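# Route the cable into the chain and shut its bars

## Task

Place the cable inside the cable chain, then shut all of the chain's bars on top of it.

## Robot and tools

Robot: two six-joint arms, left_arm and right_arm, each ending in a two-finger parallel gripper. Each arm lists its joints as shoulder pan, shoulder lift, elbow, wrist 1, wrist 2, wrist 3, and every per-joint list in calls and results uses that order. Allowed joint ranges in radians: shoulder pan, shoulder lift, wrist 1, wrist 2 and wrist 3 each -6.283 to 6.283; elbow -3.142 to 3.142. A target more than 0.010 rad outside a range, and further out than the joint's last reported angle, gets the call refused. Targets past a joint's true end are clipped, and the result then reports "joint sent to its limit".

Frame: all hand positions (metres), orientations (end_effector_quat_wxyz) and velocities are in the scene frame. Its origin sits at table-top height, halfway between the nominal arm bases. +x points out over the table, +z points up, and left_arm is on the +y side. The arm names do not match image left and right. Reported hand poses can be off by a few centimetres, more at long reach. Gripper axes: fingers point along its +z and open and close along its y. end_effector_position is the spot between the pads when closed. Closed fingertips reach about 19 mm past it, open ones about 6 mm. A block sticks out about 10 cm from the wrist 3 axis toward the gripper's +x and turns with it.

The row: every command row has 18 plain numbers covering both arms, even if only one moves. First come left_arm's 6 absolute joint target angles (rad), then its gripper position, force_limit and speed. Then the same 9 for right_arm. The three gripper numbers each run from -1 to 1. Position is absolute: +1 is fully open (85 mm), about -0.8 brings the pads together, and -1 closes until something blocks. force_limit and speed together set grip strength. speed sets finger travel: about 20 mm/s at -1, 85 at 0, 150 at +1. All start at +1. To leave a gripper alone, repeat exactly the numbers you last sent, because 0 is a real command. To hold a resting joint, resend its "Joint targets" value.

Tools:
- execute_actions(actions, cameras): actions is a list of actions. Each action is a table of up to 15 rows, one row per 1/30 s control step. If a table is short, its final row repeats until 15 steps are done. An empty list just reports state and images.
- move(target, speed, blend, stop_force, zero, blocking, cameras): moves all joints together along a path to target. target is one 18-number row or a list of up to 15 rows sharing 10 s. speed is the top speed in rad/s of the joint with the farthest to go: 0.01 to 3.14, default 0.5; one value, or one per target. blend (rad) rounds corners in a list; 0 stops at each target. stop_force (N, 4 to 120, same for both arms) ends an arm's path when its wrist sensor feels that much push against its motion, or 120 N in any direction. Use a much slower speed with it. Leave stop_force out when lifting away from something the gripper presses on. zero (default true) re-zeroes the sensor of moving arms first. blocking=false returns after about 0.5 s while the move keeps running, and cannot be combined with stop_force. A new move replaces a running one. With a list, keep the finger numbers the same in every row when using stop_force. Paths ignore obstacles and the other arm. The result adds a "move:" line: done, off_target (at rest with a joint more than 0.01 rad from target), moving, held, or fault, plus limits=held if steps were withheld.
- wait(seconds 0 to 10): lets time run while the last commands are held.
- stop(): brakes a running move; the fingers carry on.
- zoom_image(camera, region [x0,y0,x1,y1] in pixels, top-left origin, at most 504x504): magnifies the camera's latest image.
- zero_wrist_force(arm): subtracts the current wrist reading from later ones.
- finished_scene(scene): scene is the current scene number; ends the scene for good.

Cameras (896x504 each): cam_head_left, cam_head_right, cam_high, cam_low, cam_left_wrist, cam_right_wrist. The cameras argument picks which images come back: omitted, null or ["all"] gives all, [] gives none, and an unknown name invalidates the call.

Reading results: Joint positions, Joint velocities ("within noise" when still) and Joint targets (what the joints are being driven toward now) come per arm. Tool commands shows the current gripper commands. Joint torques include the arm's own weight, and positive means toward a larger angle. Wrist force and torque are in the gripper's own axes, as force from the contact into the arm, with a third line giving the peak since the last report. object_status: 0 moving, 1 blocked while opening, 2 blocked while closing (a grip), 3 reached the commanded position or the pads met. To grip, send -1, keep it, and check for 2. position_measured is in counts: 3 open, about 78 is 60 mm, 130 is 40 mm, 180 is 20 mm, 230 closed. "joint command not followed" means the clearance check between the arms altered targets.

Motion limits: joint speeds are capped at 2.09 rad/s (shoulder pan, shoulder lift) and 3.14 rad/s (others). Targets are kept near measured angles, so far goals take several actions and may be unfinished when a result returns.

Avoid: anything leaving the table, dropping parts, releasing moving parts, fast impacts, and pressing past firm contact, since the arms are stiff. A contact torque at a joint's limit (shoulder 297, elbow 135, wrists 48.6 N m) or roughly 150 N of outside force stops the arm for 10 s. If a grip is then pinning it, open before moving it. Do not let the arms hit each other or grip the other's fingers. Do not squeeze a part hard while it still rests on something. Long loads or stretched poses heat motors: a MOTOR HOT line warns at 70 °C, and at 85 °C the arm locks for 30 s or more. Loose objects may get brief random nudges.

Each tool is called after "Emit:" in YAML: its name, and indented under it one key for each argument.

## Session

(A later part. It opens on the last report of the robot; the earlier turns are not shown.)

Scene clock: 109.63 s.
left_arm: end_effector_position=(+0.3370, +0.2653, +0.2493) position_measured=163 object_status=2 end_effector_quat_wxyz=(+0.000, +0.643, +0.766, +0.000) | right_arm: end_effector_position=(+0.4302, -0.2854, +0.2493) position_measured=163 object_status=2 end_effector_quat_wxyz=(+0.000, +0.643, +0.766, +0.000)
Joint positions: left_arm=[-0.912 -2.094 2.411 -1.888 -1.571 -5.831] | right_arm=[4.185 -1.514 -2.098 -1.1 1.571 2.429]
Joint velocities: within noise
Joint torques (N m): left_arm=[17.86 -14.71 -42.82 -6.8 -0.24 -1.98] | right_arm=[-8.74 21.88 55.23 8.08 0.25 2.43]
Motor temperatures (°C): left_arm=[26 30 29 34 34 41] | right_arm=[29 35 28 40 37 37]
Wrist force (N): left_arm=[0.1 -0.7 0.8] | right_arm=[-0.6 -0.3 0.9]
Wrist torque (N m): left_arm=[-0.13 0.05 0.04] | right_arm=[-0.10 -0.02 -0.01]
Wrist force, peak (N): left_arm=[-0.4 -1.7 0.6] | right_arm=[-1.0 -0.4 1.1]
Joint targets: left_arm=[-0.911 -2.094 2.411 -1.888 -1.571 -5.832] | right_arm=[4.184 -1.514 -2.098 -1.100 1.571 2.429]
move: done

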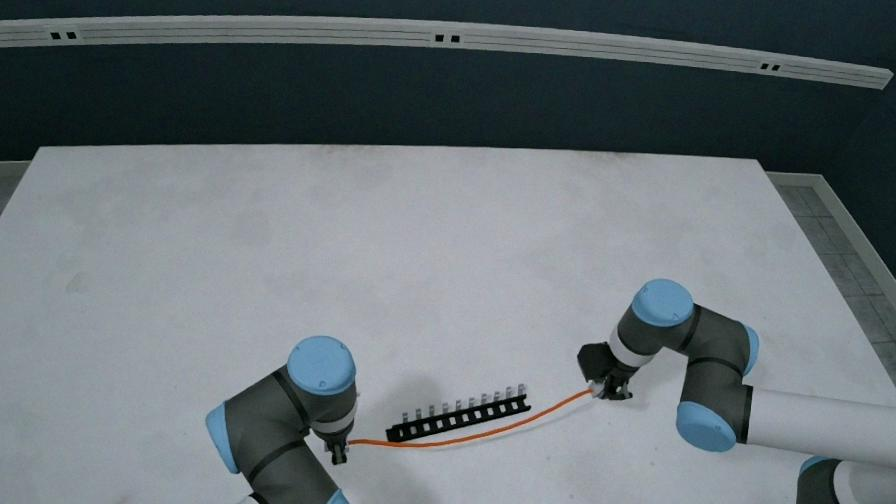

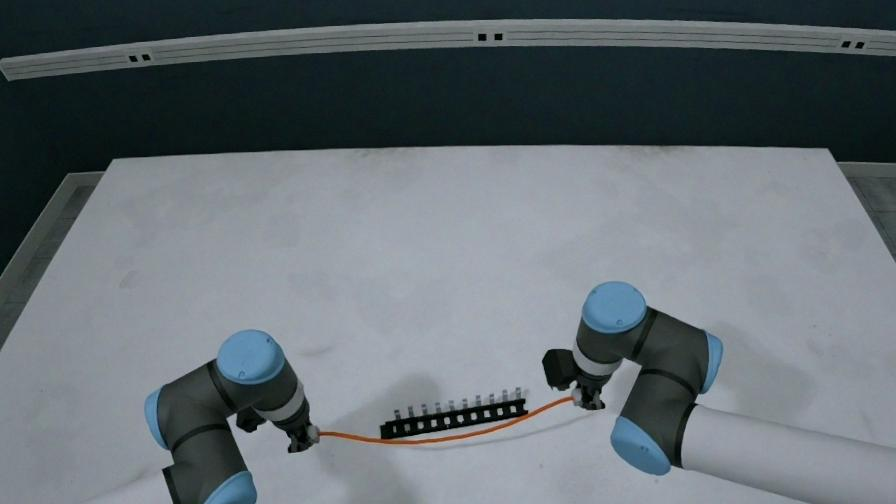

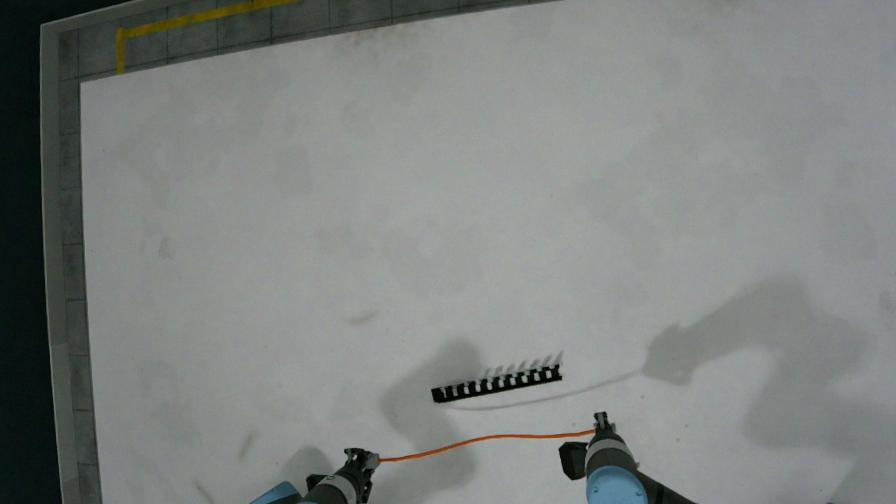

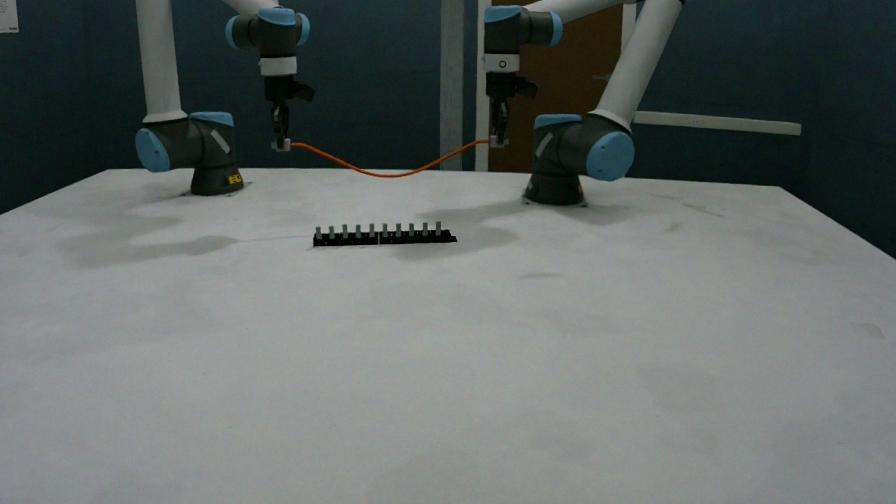

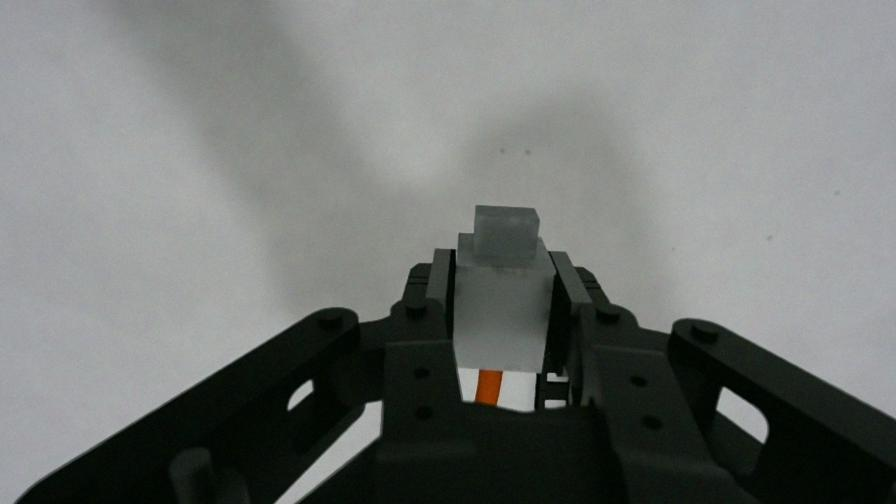

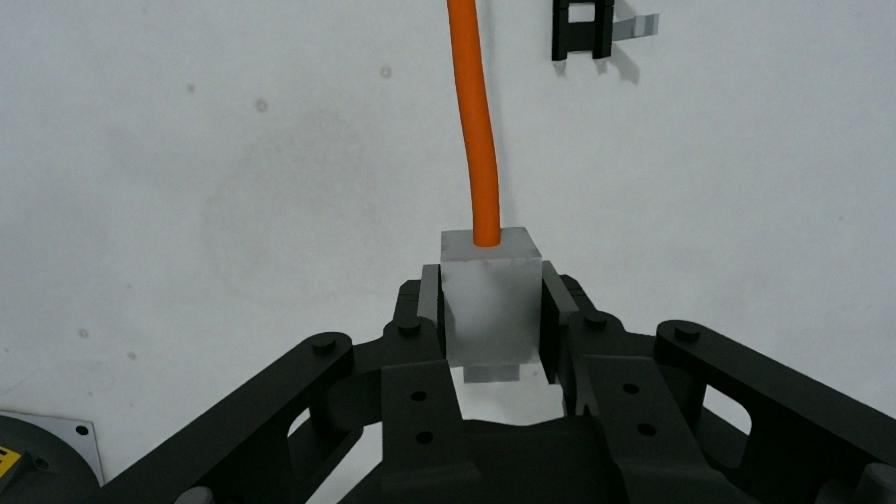

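Emit:
move:
  target: [-0.7464,-1.8044,2.4938,-2.2602,-1.571,-5.6849,-1,0,-1,4.0543,-1.7368,-2.1131,-0.8625,1.571,2.2804,-1,0,-1]
  speed: 0.2

Emit:
zoom_image:
  camera: "cam_low"
  region: [260, 170, 520, 290]

Emit:
zoom_image:
  camera: "cam_high"
  region: [370, 330, 640, 450]

Emit:
zoom_image:
  camera: "cam_head_right"
  region: [330, 350, 600, 470]

Scene clock: 125.57 s.
left_arm: end_effector_position=(+0.4074, +0.2814, +0.1294) position_measured=163 object_status=2 end_effector_quat_wxyz=(+0.000, +0.636, +0.772, +0.000) | right_arm: end_effector_position=(+0.5185, -0.3005, +0.1293) position_measured=163 object_status=2 end_effector_quat_wxyz=(+0.000, +0.636, +0.771, +0.000)
Joint positions: left_arm=[-0.747 -1.805 2.494 -2.26 -1.571 -5.685] | right_arm=[4.054 -1.737 -2.113 -0.863 1.571 2.281]
Joint velocities: within noise
Joint torques (N m): left_arm=[19.51 -9.75 -33.12 -6.43 -0.7 1.91] | right_arm=[-8.94 39 36.01 7.58 -0.81 -3.23]
Motor temperatures (°C): left_arm=[26 30 29 34 34 41] | right_arm=[29 35 28 40 37 37]
Wrist force (N): left_arm=[-0.5 -0.5 1.1] | right_arm=[0.7 0.2 0.8]
Wrist torque (N m): left_arm=[-0.12 0.01 0.04] | right_arm=[0.07 -0.02 0.00]
Wrist force, peak (N): left_arm=[-0.6 -0.5 1.5] | right_arm=[0.7 1.0 1.4]
Joint targets: left_arm=[-0.746 -1.804 2.494 -2.260 -1.571 -5.685] | right_arm=[4.054 -1.737 -2.113 -0.862 1.571 2.280]
move: done

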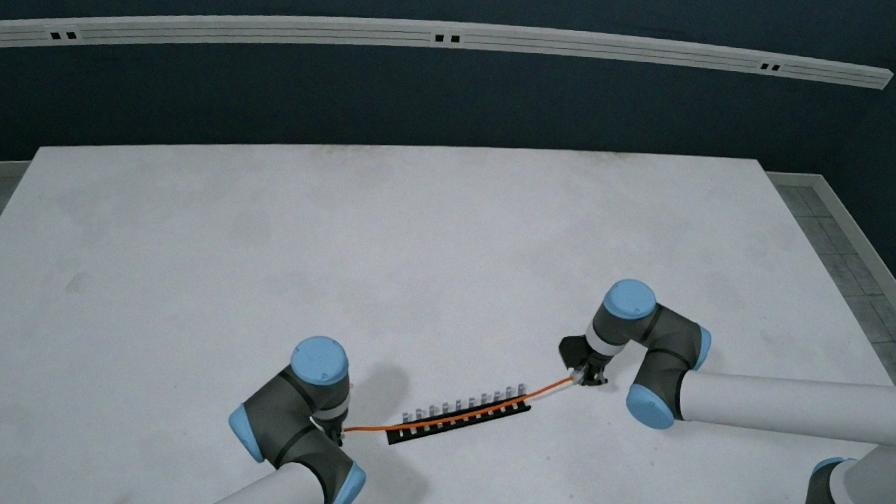

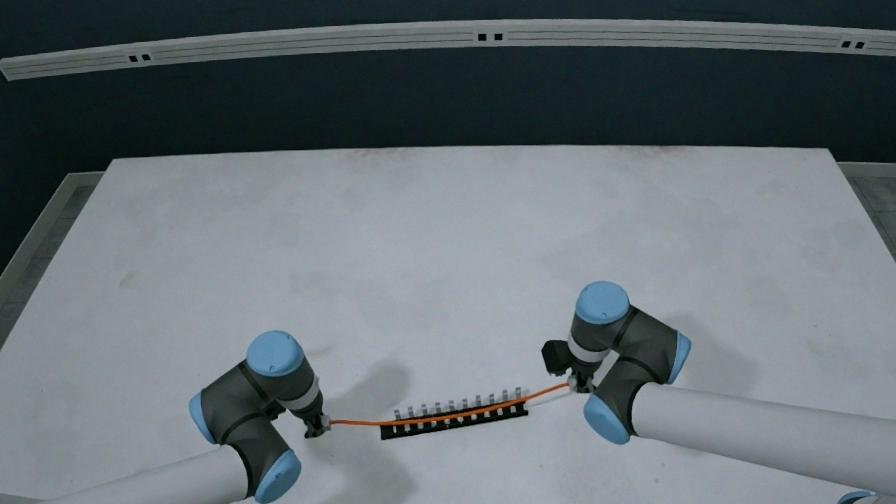

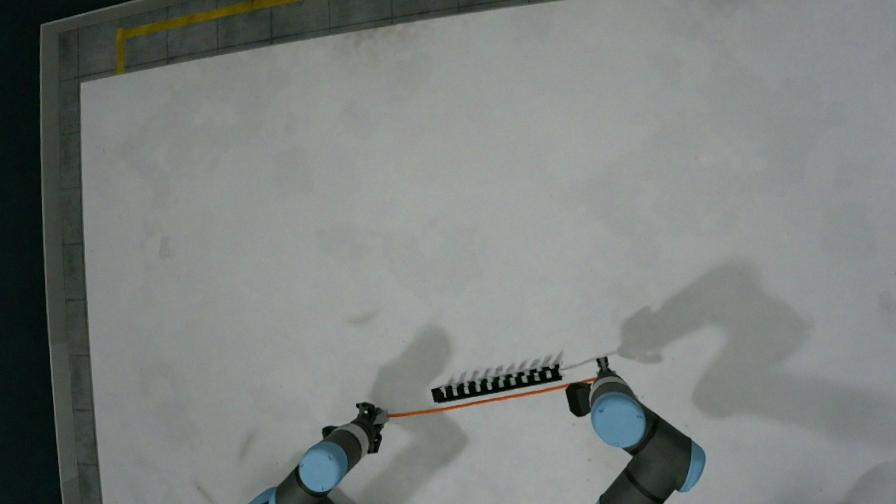

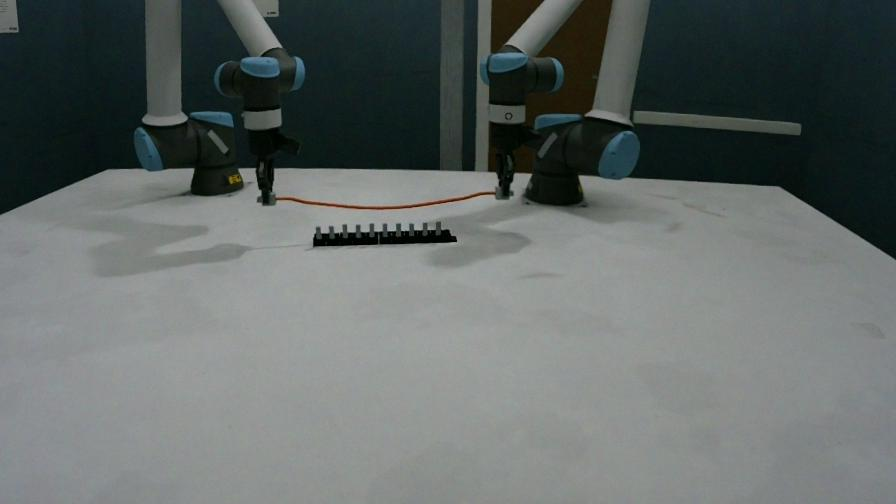

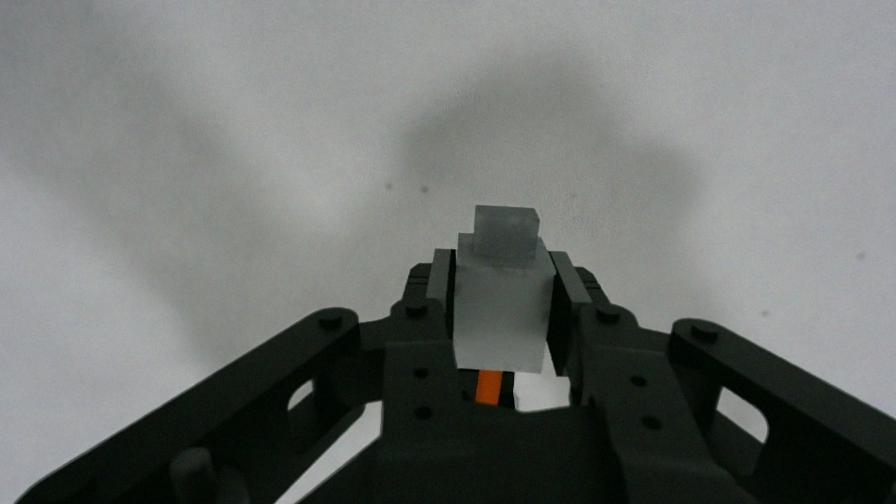

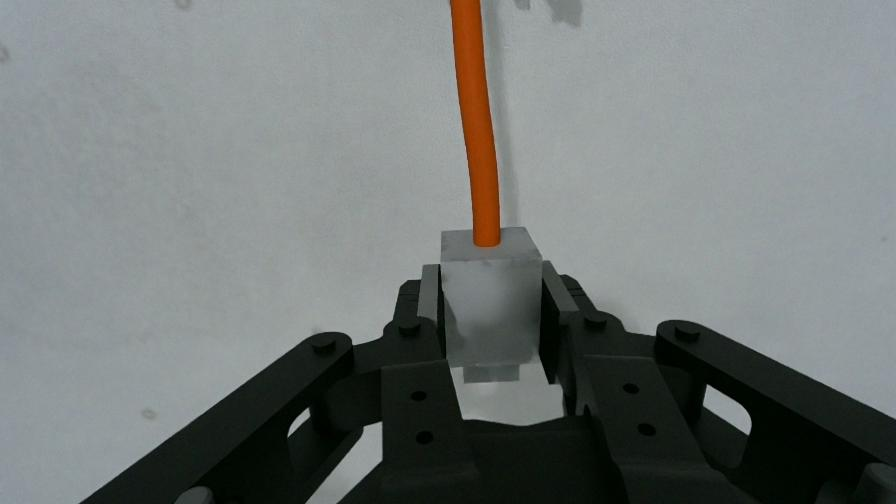

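Scaled by 1.938 from the camera's 896x504 image, which has a finer 1280x720 frame.

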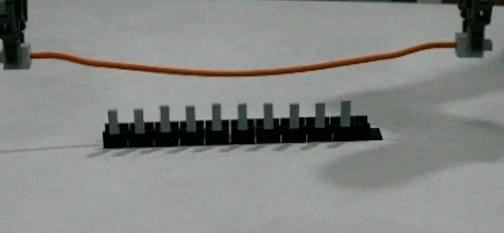

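Scaled by 1.867 from the camera's 896x504 image, which has a finer 1280x720 frame.

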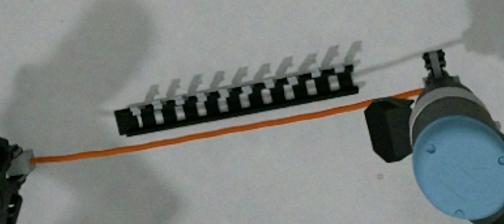

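Scaled by 1.867 from the camera's 896x504 image, which has a finer 1280x720 frame.

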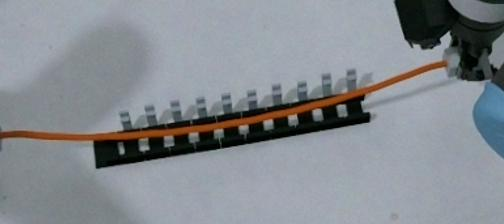

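Emit:
move:
  target: [-0.7385,-1.6932,2.5459,-2.4235,-1.571,-5.6770,-1,0,-1,4.0501,-1.8128,-2.1473,-0.7523,1.571,2.2762,-1,0,-1]
  speed: 0.1
  cameras: ["cam_high","cam_low","cam_head_right","cam_left_wrist"]

Emit:
zoom_image:
  camera: "cam_low"
  region: [260, 170, 520, 290]

Emit:
zoom_image:
  camera: "cam_high"
  region: [370, 330, 640, 450]

Emit:
zoom_image:
  camera: "cam_head_right"
  region: [330, 350, 600, 470]

Scene clock: 149.63 s.
left_arm: end_effector_position=(+0.4102, +0.2833, +0.0746) position_measured=163 object_status=2 end_effector_quat_wxyz=(+0.000, +0.636, +0.772, +0.000) | right_arm: end_effector_position=(+0.5216, -0.3012, +0.0744) position_measured=163 object_status=2 end_effector_quat_wxyz=(+0.000, +0.636, +0.771, +0.000)
Joint positions: left_arm=[-0.739 -1.693 2.546 -2.423 -1.571 -5.677] | right_arm=[4.05 -1.813 -2.147 -0.752 1.571 2.276]
Joint velocities: within noise
Joint torques (N m): left_arm=[18.57 -9.7 -27.48 -6.76 -1.37 1.98] | right_arm=[-9.1 41.85 31.45 7.68 -0.97 -3.33]
Motor temperatures (°C): left_arm=[26 30 29 34 34 41] | right_arm=[29 34 28 40 37 37]
Wrist force (N): left_arm=[-1.1 -0.5 1.0] | right_arm=[1.4 0.6 0.3]
Wrist torque (N m): left_arm=[-0.11 0.07 0.00] | right_arm=[0.11 -0.07 0.02]
Wrist force, peak (N): left_arm=[-0.7 -0.7 1.4] | right_arm=[1.5 0.4 0.4]
Joint targets: left_arm=[-0.739 -1.693 2.546 -2.424 -1.571 -5.677] | right_arm=[4.050 -1.813 -2.147 -0.752 1.571 2.276]
move: done
Images, in order (width x height): cam_head_right 896x504, cam_high 896x504, cam_low 896x504, cam_left_wrist 896x504.

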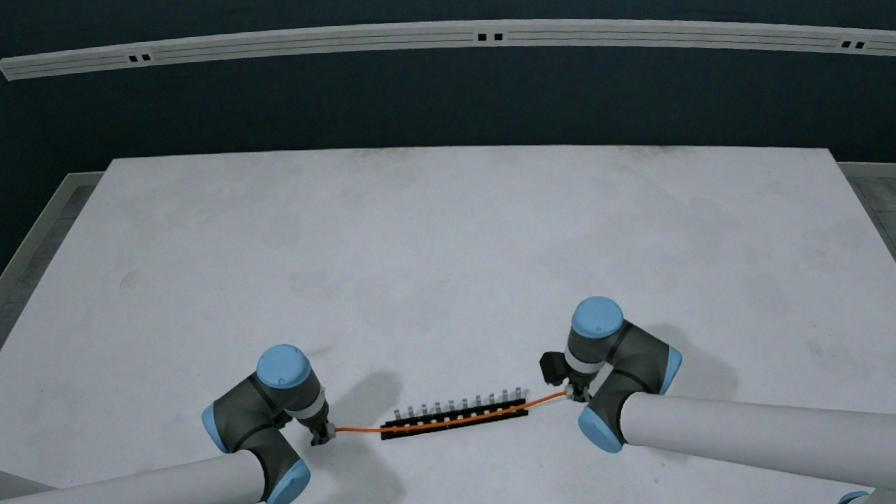

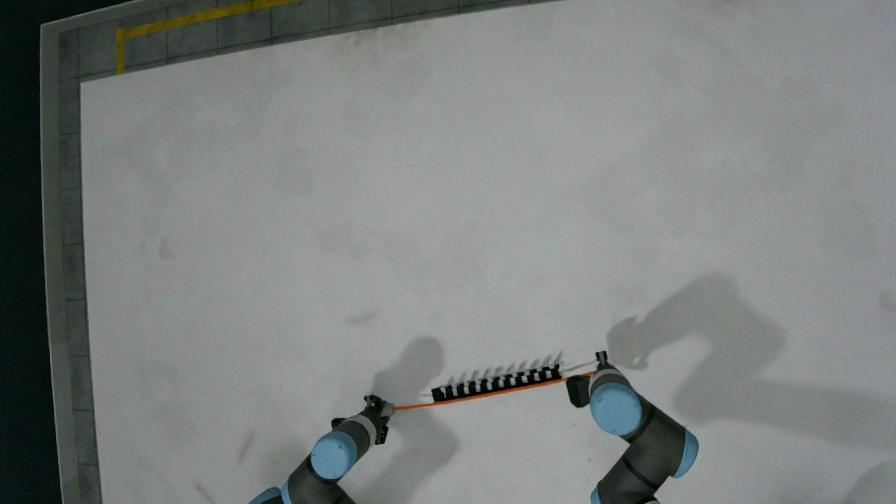

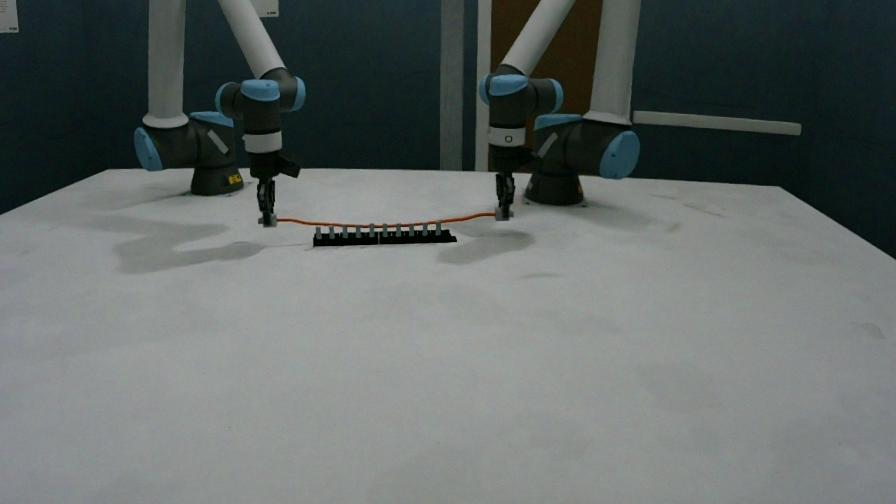

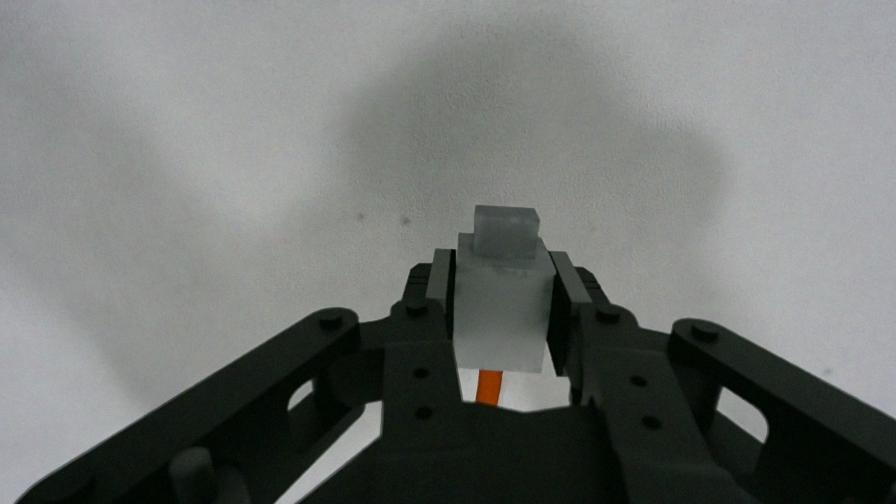

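Scaled by 1.938 from the camera's 896x504 image, which has a finer 1280x720 frame.

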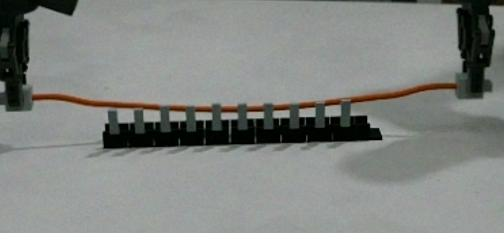

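Scaled by 1.867 from the camera's 896x504 image, which has a finer 1280x720 frame.

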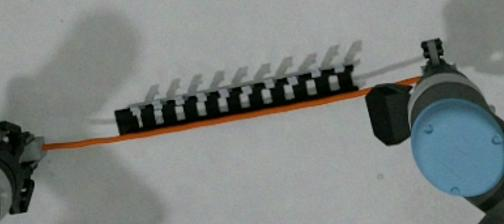

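Scaled by 1.867 from the camera's 896x504 image, which has a finer 1280x720 frame.

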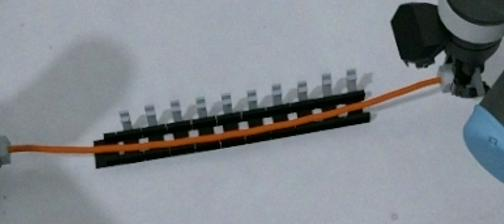

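Emit:
move:
  target: [-0.7282,-1.6884,2.5358,-2.4182,-1.571,-5.6728,-1,0,-1,4.0414,-1.8205,-2.1304,-0.7615,1.571,2.2614,-1,0,-1]
  speed: 0.06
  cameras: ["cam_high","cam_low","cam_head_right"]

Emit:
zoom_image:
  camera: "cam_low"
  region: [260, 170, 520, 290]

Emit:
zoom_image:
  camera: "cam_high"
  region: [370, 330, 640, 450]

Emit:
zoom_image:
  camera: "cam_head_right"
  region: [330, 350, 600, 470]

Scene clock: 160.93 s.
left_arm: end_effector_position=(+0.4156, +0.2841, +0.0768) position_measured=163 object_status=2 end_effector_quat_wxyz=(+0.000, +0.634, +0.773, +0.000) | right_arm: end_effector_position=(+0.5302, -0.2995, +0.0767) position_measured=163 object_status=2 end_effector_quat_wxyz=(+0.000, +0.634, +0.773, +0.000)
Joint positions: left_arm=[-0.728 -1.688 2.536 -2.418 -1.571 -5.673] | right_arm=[4.042 -1.82 -2.131 -0.761 1.571 2.262]
Joint velocities: within noise
Joint torques (N m): left_arm=[17.2 -12.97 -41.42 -1.52 -1.35 1.86] | right_arm=[-7.59 41.98 46.3 0.82 -0.91 -3.27]
Motor temperatures (°C): left_arm=[26 30 29 34 34 41] | right_arm=[29 34 28 40 37 37]
Wrist force (N): left_arm=[-0.6 -0.6 0.6] | right_arm=[0.7 0.4 0.4]
Wrist torque (N m): left_arm=[-0.14 -0.03 0.01] | right_arm=[0.10 0.04 0.02]
Wrist force, peak (N): left_arm=[-1.3 -1.0 1.4] | right_arm=[1.6 0.3 0.5]
Joint targets: left_arm=[-0.728 -1.688 2.536 -2.418 -1.571 -5.673] | right_arm=[4.041 -1.821 -2.130 -0.761 1.571 2.261]
move: done
Images, in order (width x height): cam_head_right 896x504, cam_high 896x504, cam_low 896x504.

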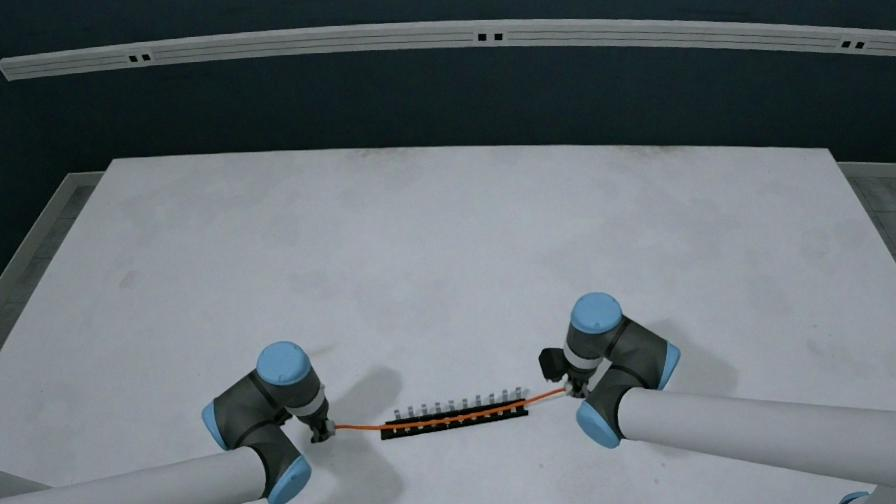

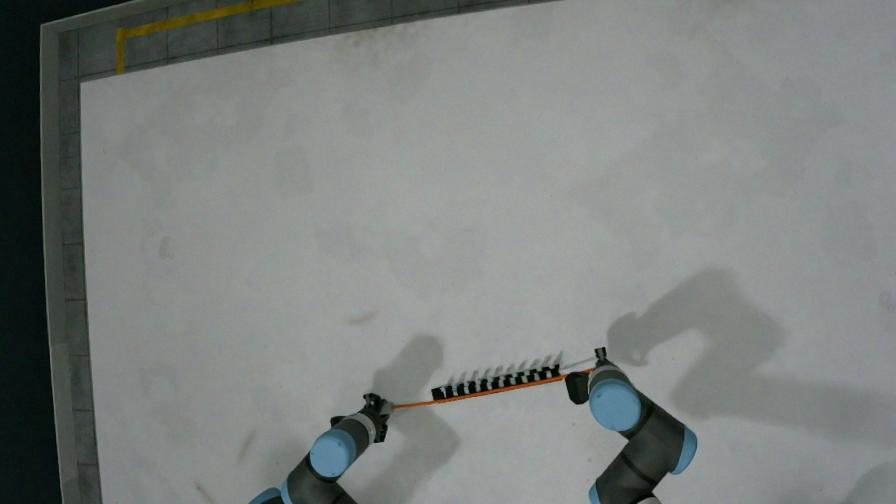

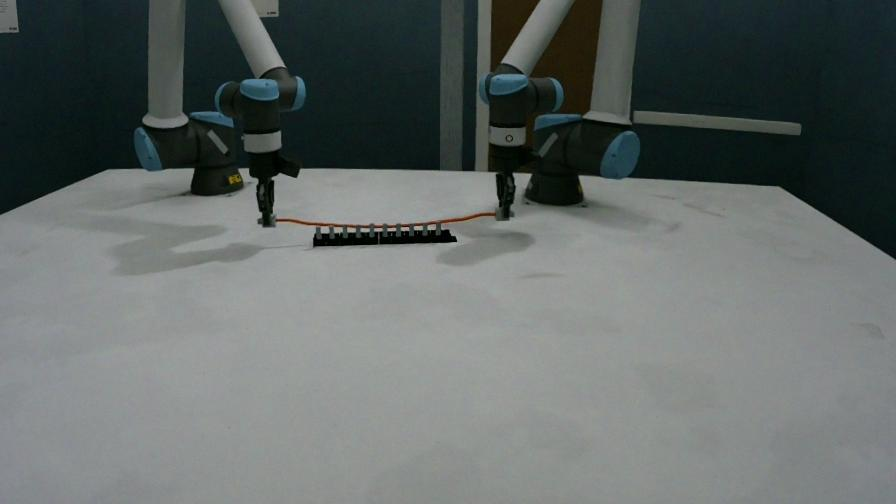

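Scaled by 1.938 from the camera's 896x504 image, which has a finer 1280x720 frame.

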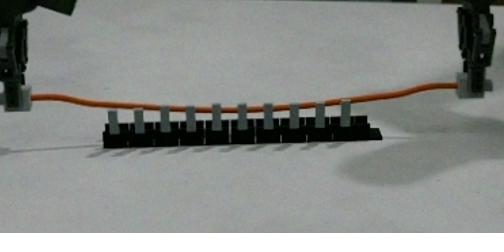

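Scaled by 1.867 from the camera's 896x504 image, which has a finer 1280x720 frame.

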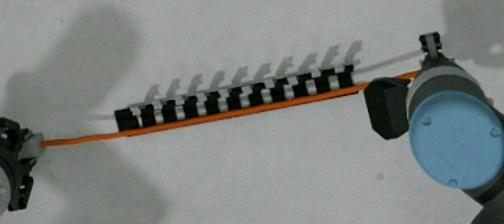

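Scaled by 1.867 from the camera's 896x504 image, which has a finer 1280x720 frame.

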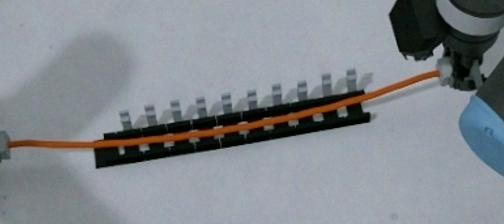

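Emit:
move:
  target: [-0.7282,-1.6356,2.5560,-2.4912,-1.571,-5.6728,-1,0,-1,4.0414,-1.8541,-2.1437,-0.7146,1.571,2.2614,-1,0,-1]
  speed: 0.06
  stop_force: 8
  cameras: ["cam_high","cam_low","cam_head_right"]

Emit:
zoom_image:
  camera: "cam_low"
  region: [300, 200, 470, 260]

Emit:
zoom_image:
  camera: "cam_high"
  region: [370, 330, 640, 450]

Emit:
zoom_image:
  camera: "cam_head_right"
  region: [330, 350, 600, 470]

Scene clock: 170.37 s.
left_arm: end_effector_position=(+0.4156, +0.2841, +0.0533) position_measured=163 object_status=2 end_effector_quat_wxyz=(+0.000, +0.634, +0.774, +0.000) | right_arm: end_effector_position=(+0.5304, -0.2995, +0.0533) position_measured=163 object_status=2 end_effector_quat_wxyz=(+0.000, +0.634, +0.773, +0.000)
Joint positions: left_arm=[-0.728 -1.636 2.556 -2.491 -1.571 -5.673] | right_arm=[4.041 -1.854 -2.144 -0.715 1.571 2.261]
Joint velocities: within noise
Joint torques (N m): left_arm=[12.37 -15.36 -26.6 -6.3 -1.28 1.7] | right_arm=[-5.5 43.16 30.78 7.64 -0.77 -2.84]
Motor temperatures (°C): left_arm=[26 30 29 34 34 41] | right_arm=[29 34 28 40 37 37]
Wrist force (N): left_arm=[-0.9 -0.9 0.8] | right_arm=[1.0 0.3 0.4]
Wrist torque (N m): left_arm=[-0.18 0.03 0.00] | right_arm=[0.07 0.00 0.03]
Wrist force, peak (N): left_arm=[-1.2 -1.0 1.2] | right_arm=[1.5 0.3 0.3]
Joint targets: left_arm=[-0.728 -1.636 2.556 -2.491 -1.571 -5.673] | right_arm=[4.041 -1.854 -2.144 -0.715 1.571 2.261]
move: done
Images, in order (width x height): cam_head_right 896x504, cam_high 896x504, cam_low 896x504.

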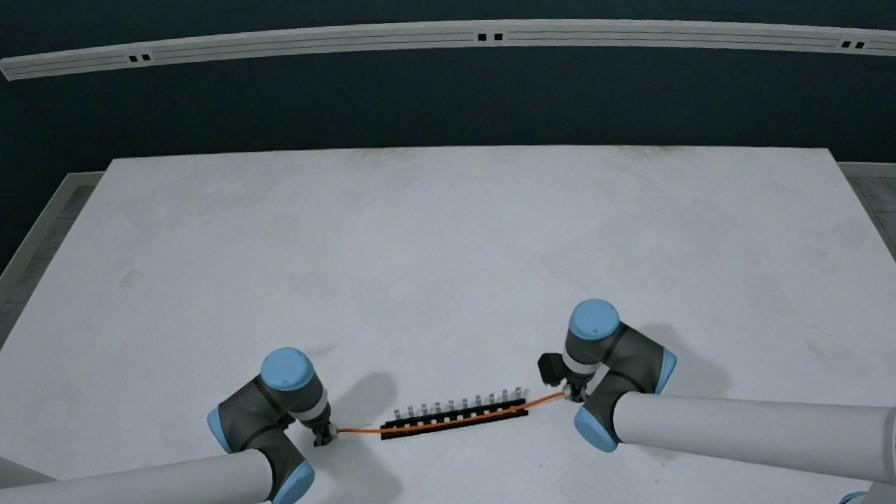

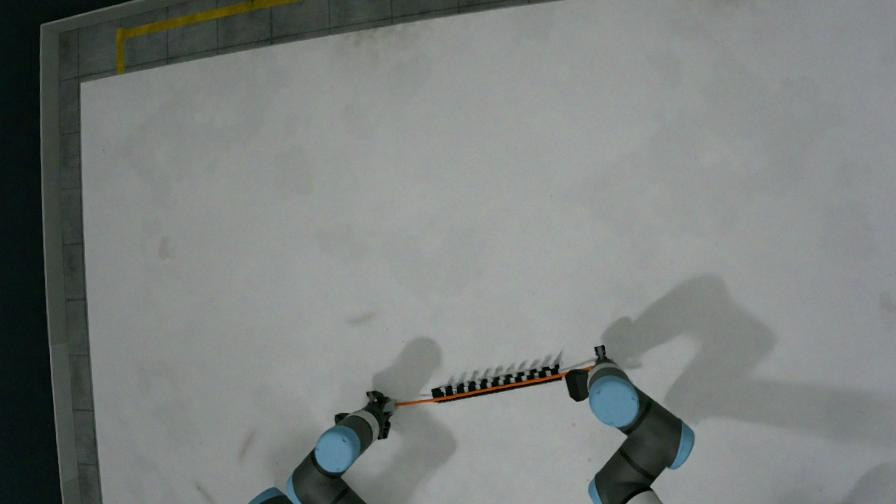

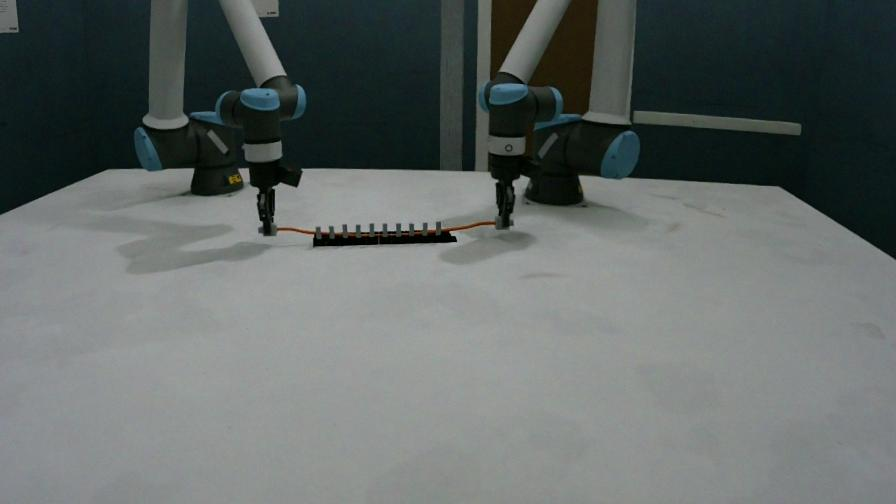

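Scaled by 2.965 from the camera's 896x504 image, which has a finer 1280x720 frame.

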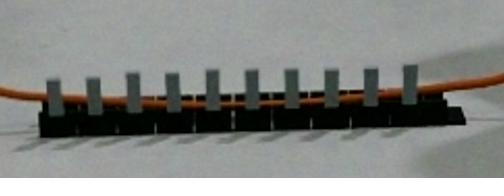

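Scaled by 1.867 from the camera's 896x504 image, which has a finer 1280x720 frame.

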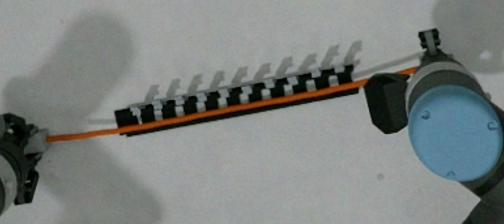

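Scaled by 1.867 from the camera's 896x504 image, which has a finer 1280x720 frame.

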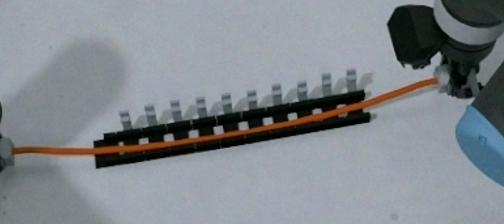

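Emit:
move:
  target: [-0.7213,-1.5569,2.5741,-2.5880,-1.571,-5.6659,-1,0,-1,4.0414,-1.8992,-2.1589,-0.6543,1.571,2.2614,-1,0,-1]
  speed: 0.05
  stop_force: 8
  cameras: ["cam_high","cam_low","cam_head_right","cam_head_left"]

Emit:
zoom_image:
  camera: "cam_low"
  region: [260, 200, 520, 260]

Emit:
zoom_image:
  camera: "cam_high"
  region: [370, 330, 640, 450]

Emit:
zoom_image:
  camera: "cam_head_right"
  region: [330, 350, 600, 470]

Emit:
zoom_image:
  camera: "cam_head_left"
  region: [330, 350, 600, 470]

Scene clock: 181.67 s.
left_arm: end_effector_position=(+0.4187, +0.2853, +0.0234) position_measured=163 object_status=2 end_effector_quat_wxyz=(+0.000, +0.634, +0.774, +0.000) | right_arm: end_effector_position=(+0.5302, -0.2997, +0.0233) position_measured=163 object_status=2 end_effector_quat_wxyz=(+0.000, +0.634, +0.773, +0.000)
Joint positions: left_arm=[-0.721 -1.557 2.574 -2.587 -1.571 -5.666] | right_arm=[4.041 -1.899 -2.159 -0.654 1.571 2.261]
Joint velocities: within noise
Joint torques (N m): left_arm=[12.24 -33.68 -24.97 -1.52 -1.36 1.4] | right_arm=[-2.19 48.04 28.8 4.39 -1.22 -2.71]
Motor temperatures (°C): left_arm=[26 30 29 34 34 41] | right_arm=[29 34 28 40 37 37]
Wrist force (N): left_arm=[3.8 -5.1 -15.5] | right_arm=[-4.0 -1.4 -10.7]
Wrist torque (N m): left_arm=[-0.15 0.17 0.02] | right_arm=[0.19 0.01 0.02]
Wrist force, peak (N): left_arm=[5.5 -6.1 -19.1] | right_arm=[-4.3 -1.6 -10.7]
Joint targets: left_arm=[-0.721 -1.557 2.574 -2.587 -1.571 -5.666] | right_arm=[4.041 -1.899 -2.159 -0.655 1.571 2.261]
move: contact (left_arm, right_arm)
Images, in order (width x height): cam_head_left 896x504, cam_head_right 896x504, cam_high 896x504, cam_low 896x504.

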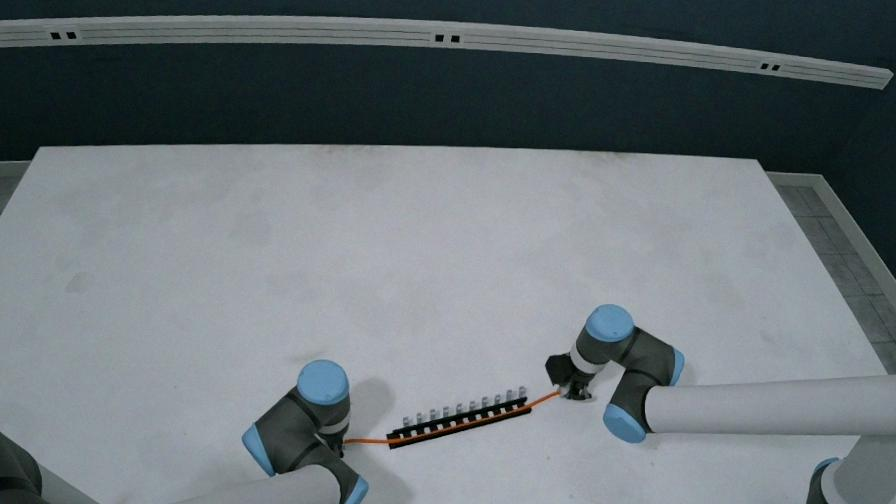

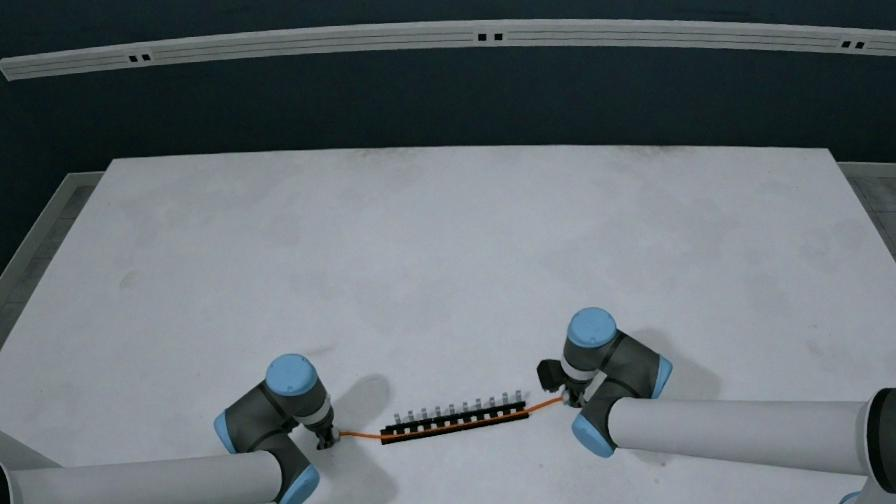

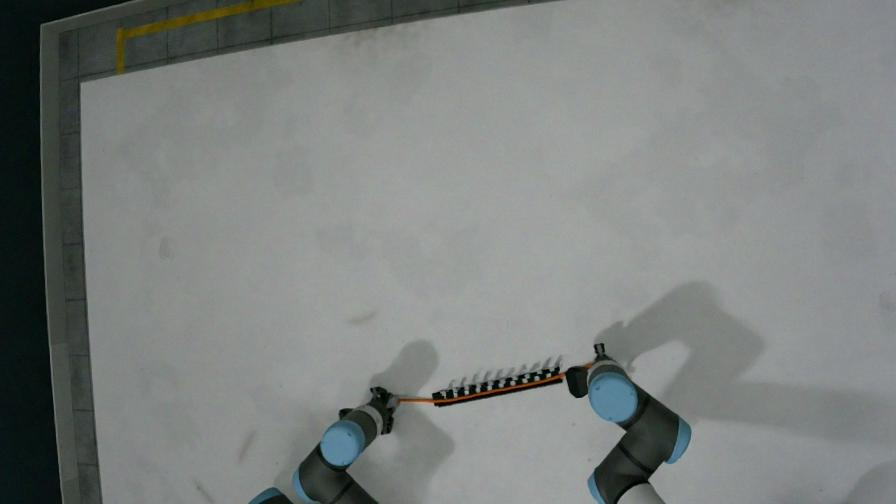

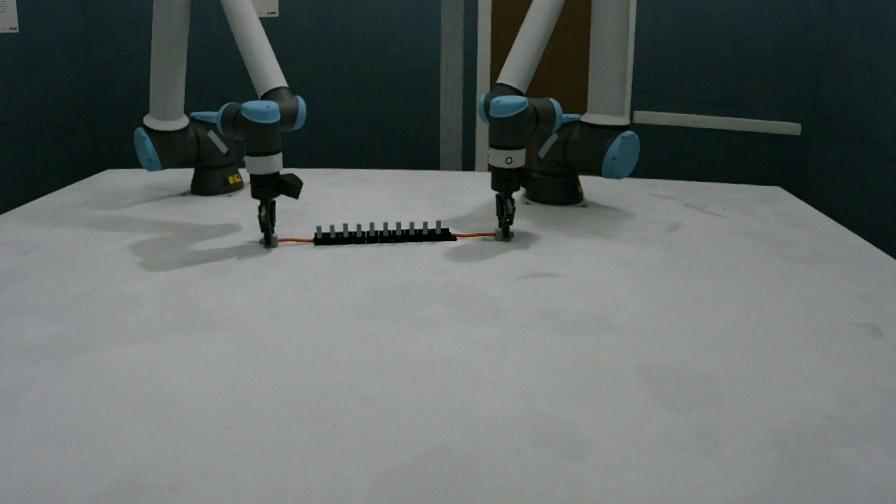

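Scaled by 1.938 from the camera's 896x504 image, which has a finer 1280x720 frame.

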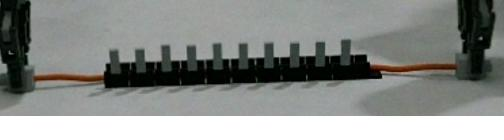

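Scaled by 1.867 from the camera's 896x504 image, which has a finer 1280x720 frame.

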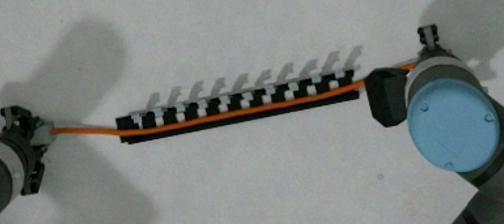

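Scaled by 1.867 from the camera's 896x504 image, which has a finer 1280x720 frame.

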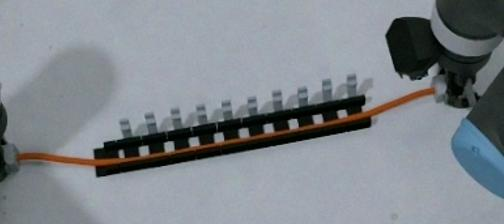

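Scaled by 1.867 from the camera's 896x504 image, which has a finer 1280x720 frame.

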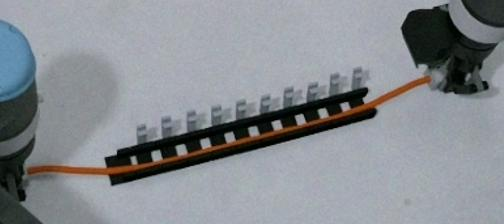

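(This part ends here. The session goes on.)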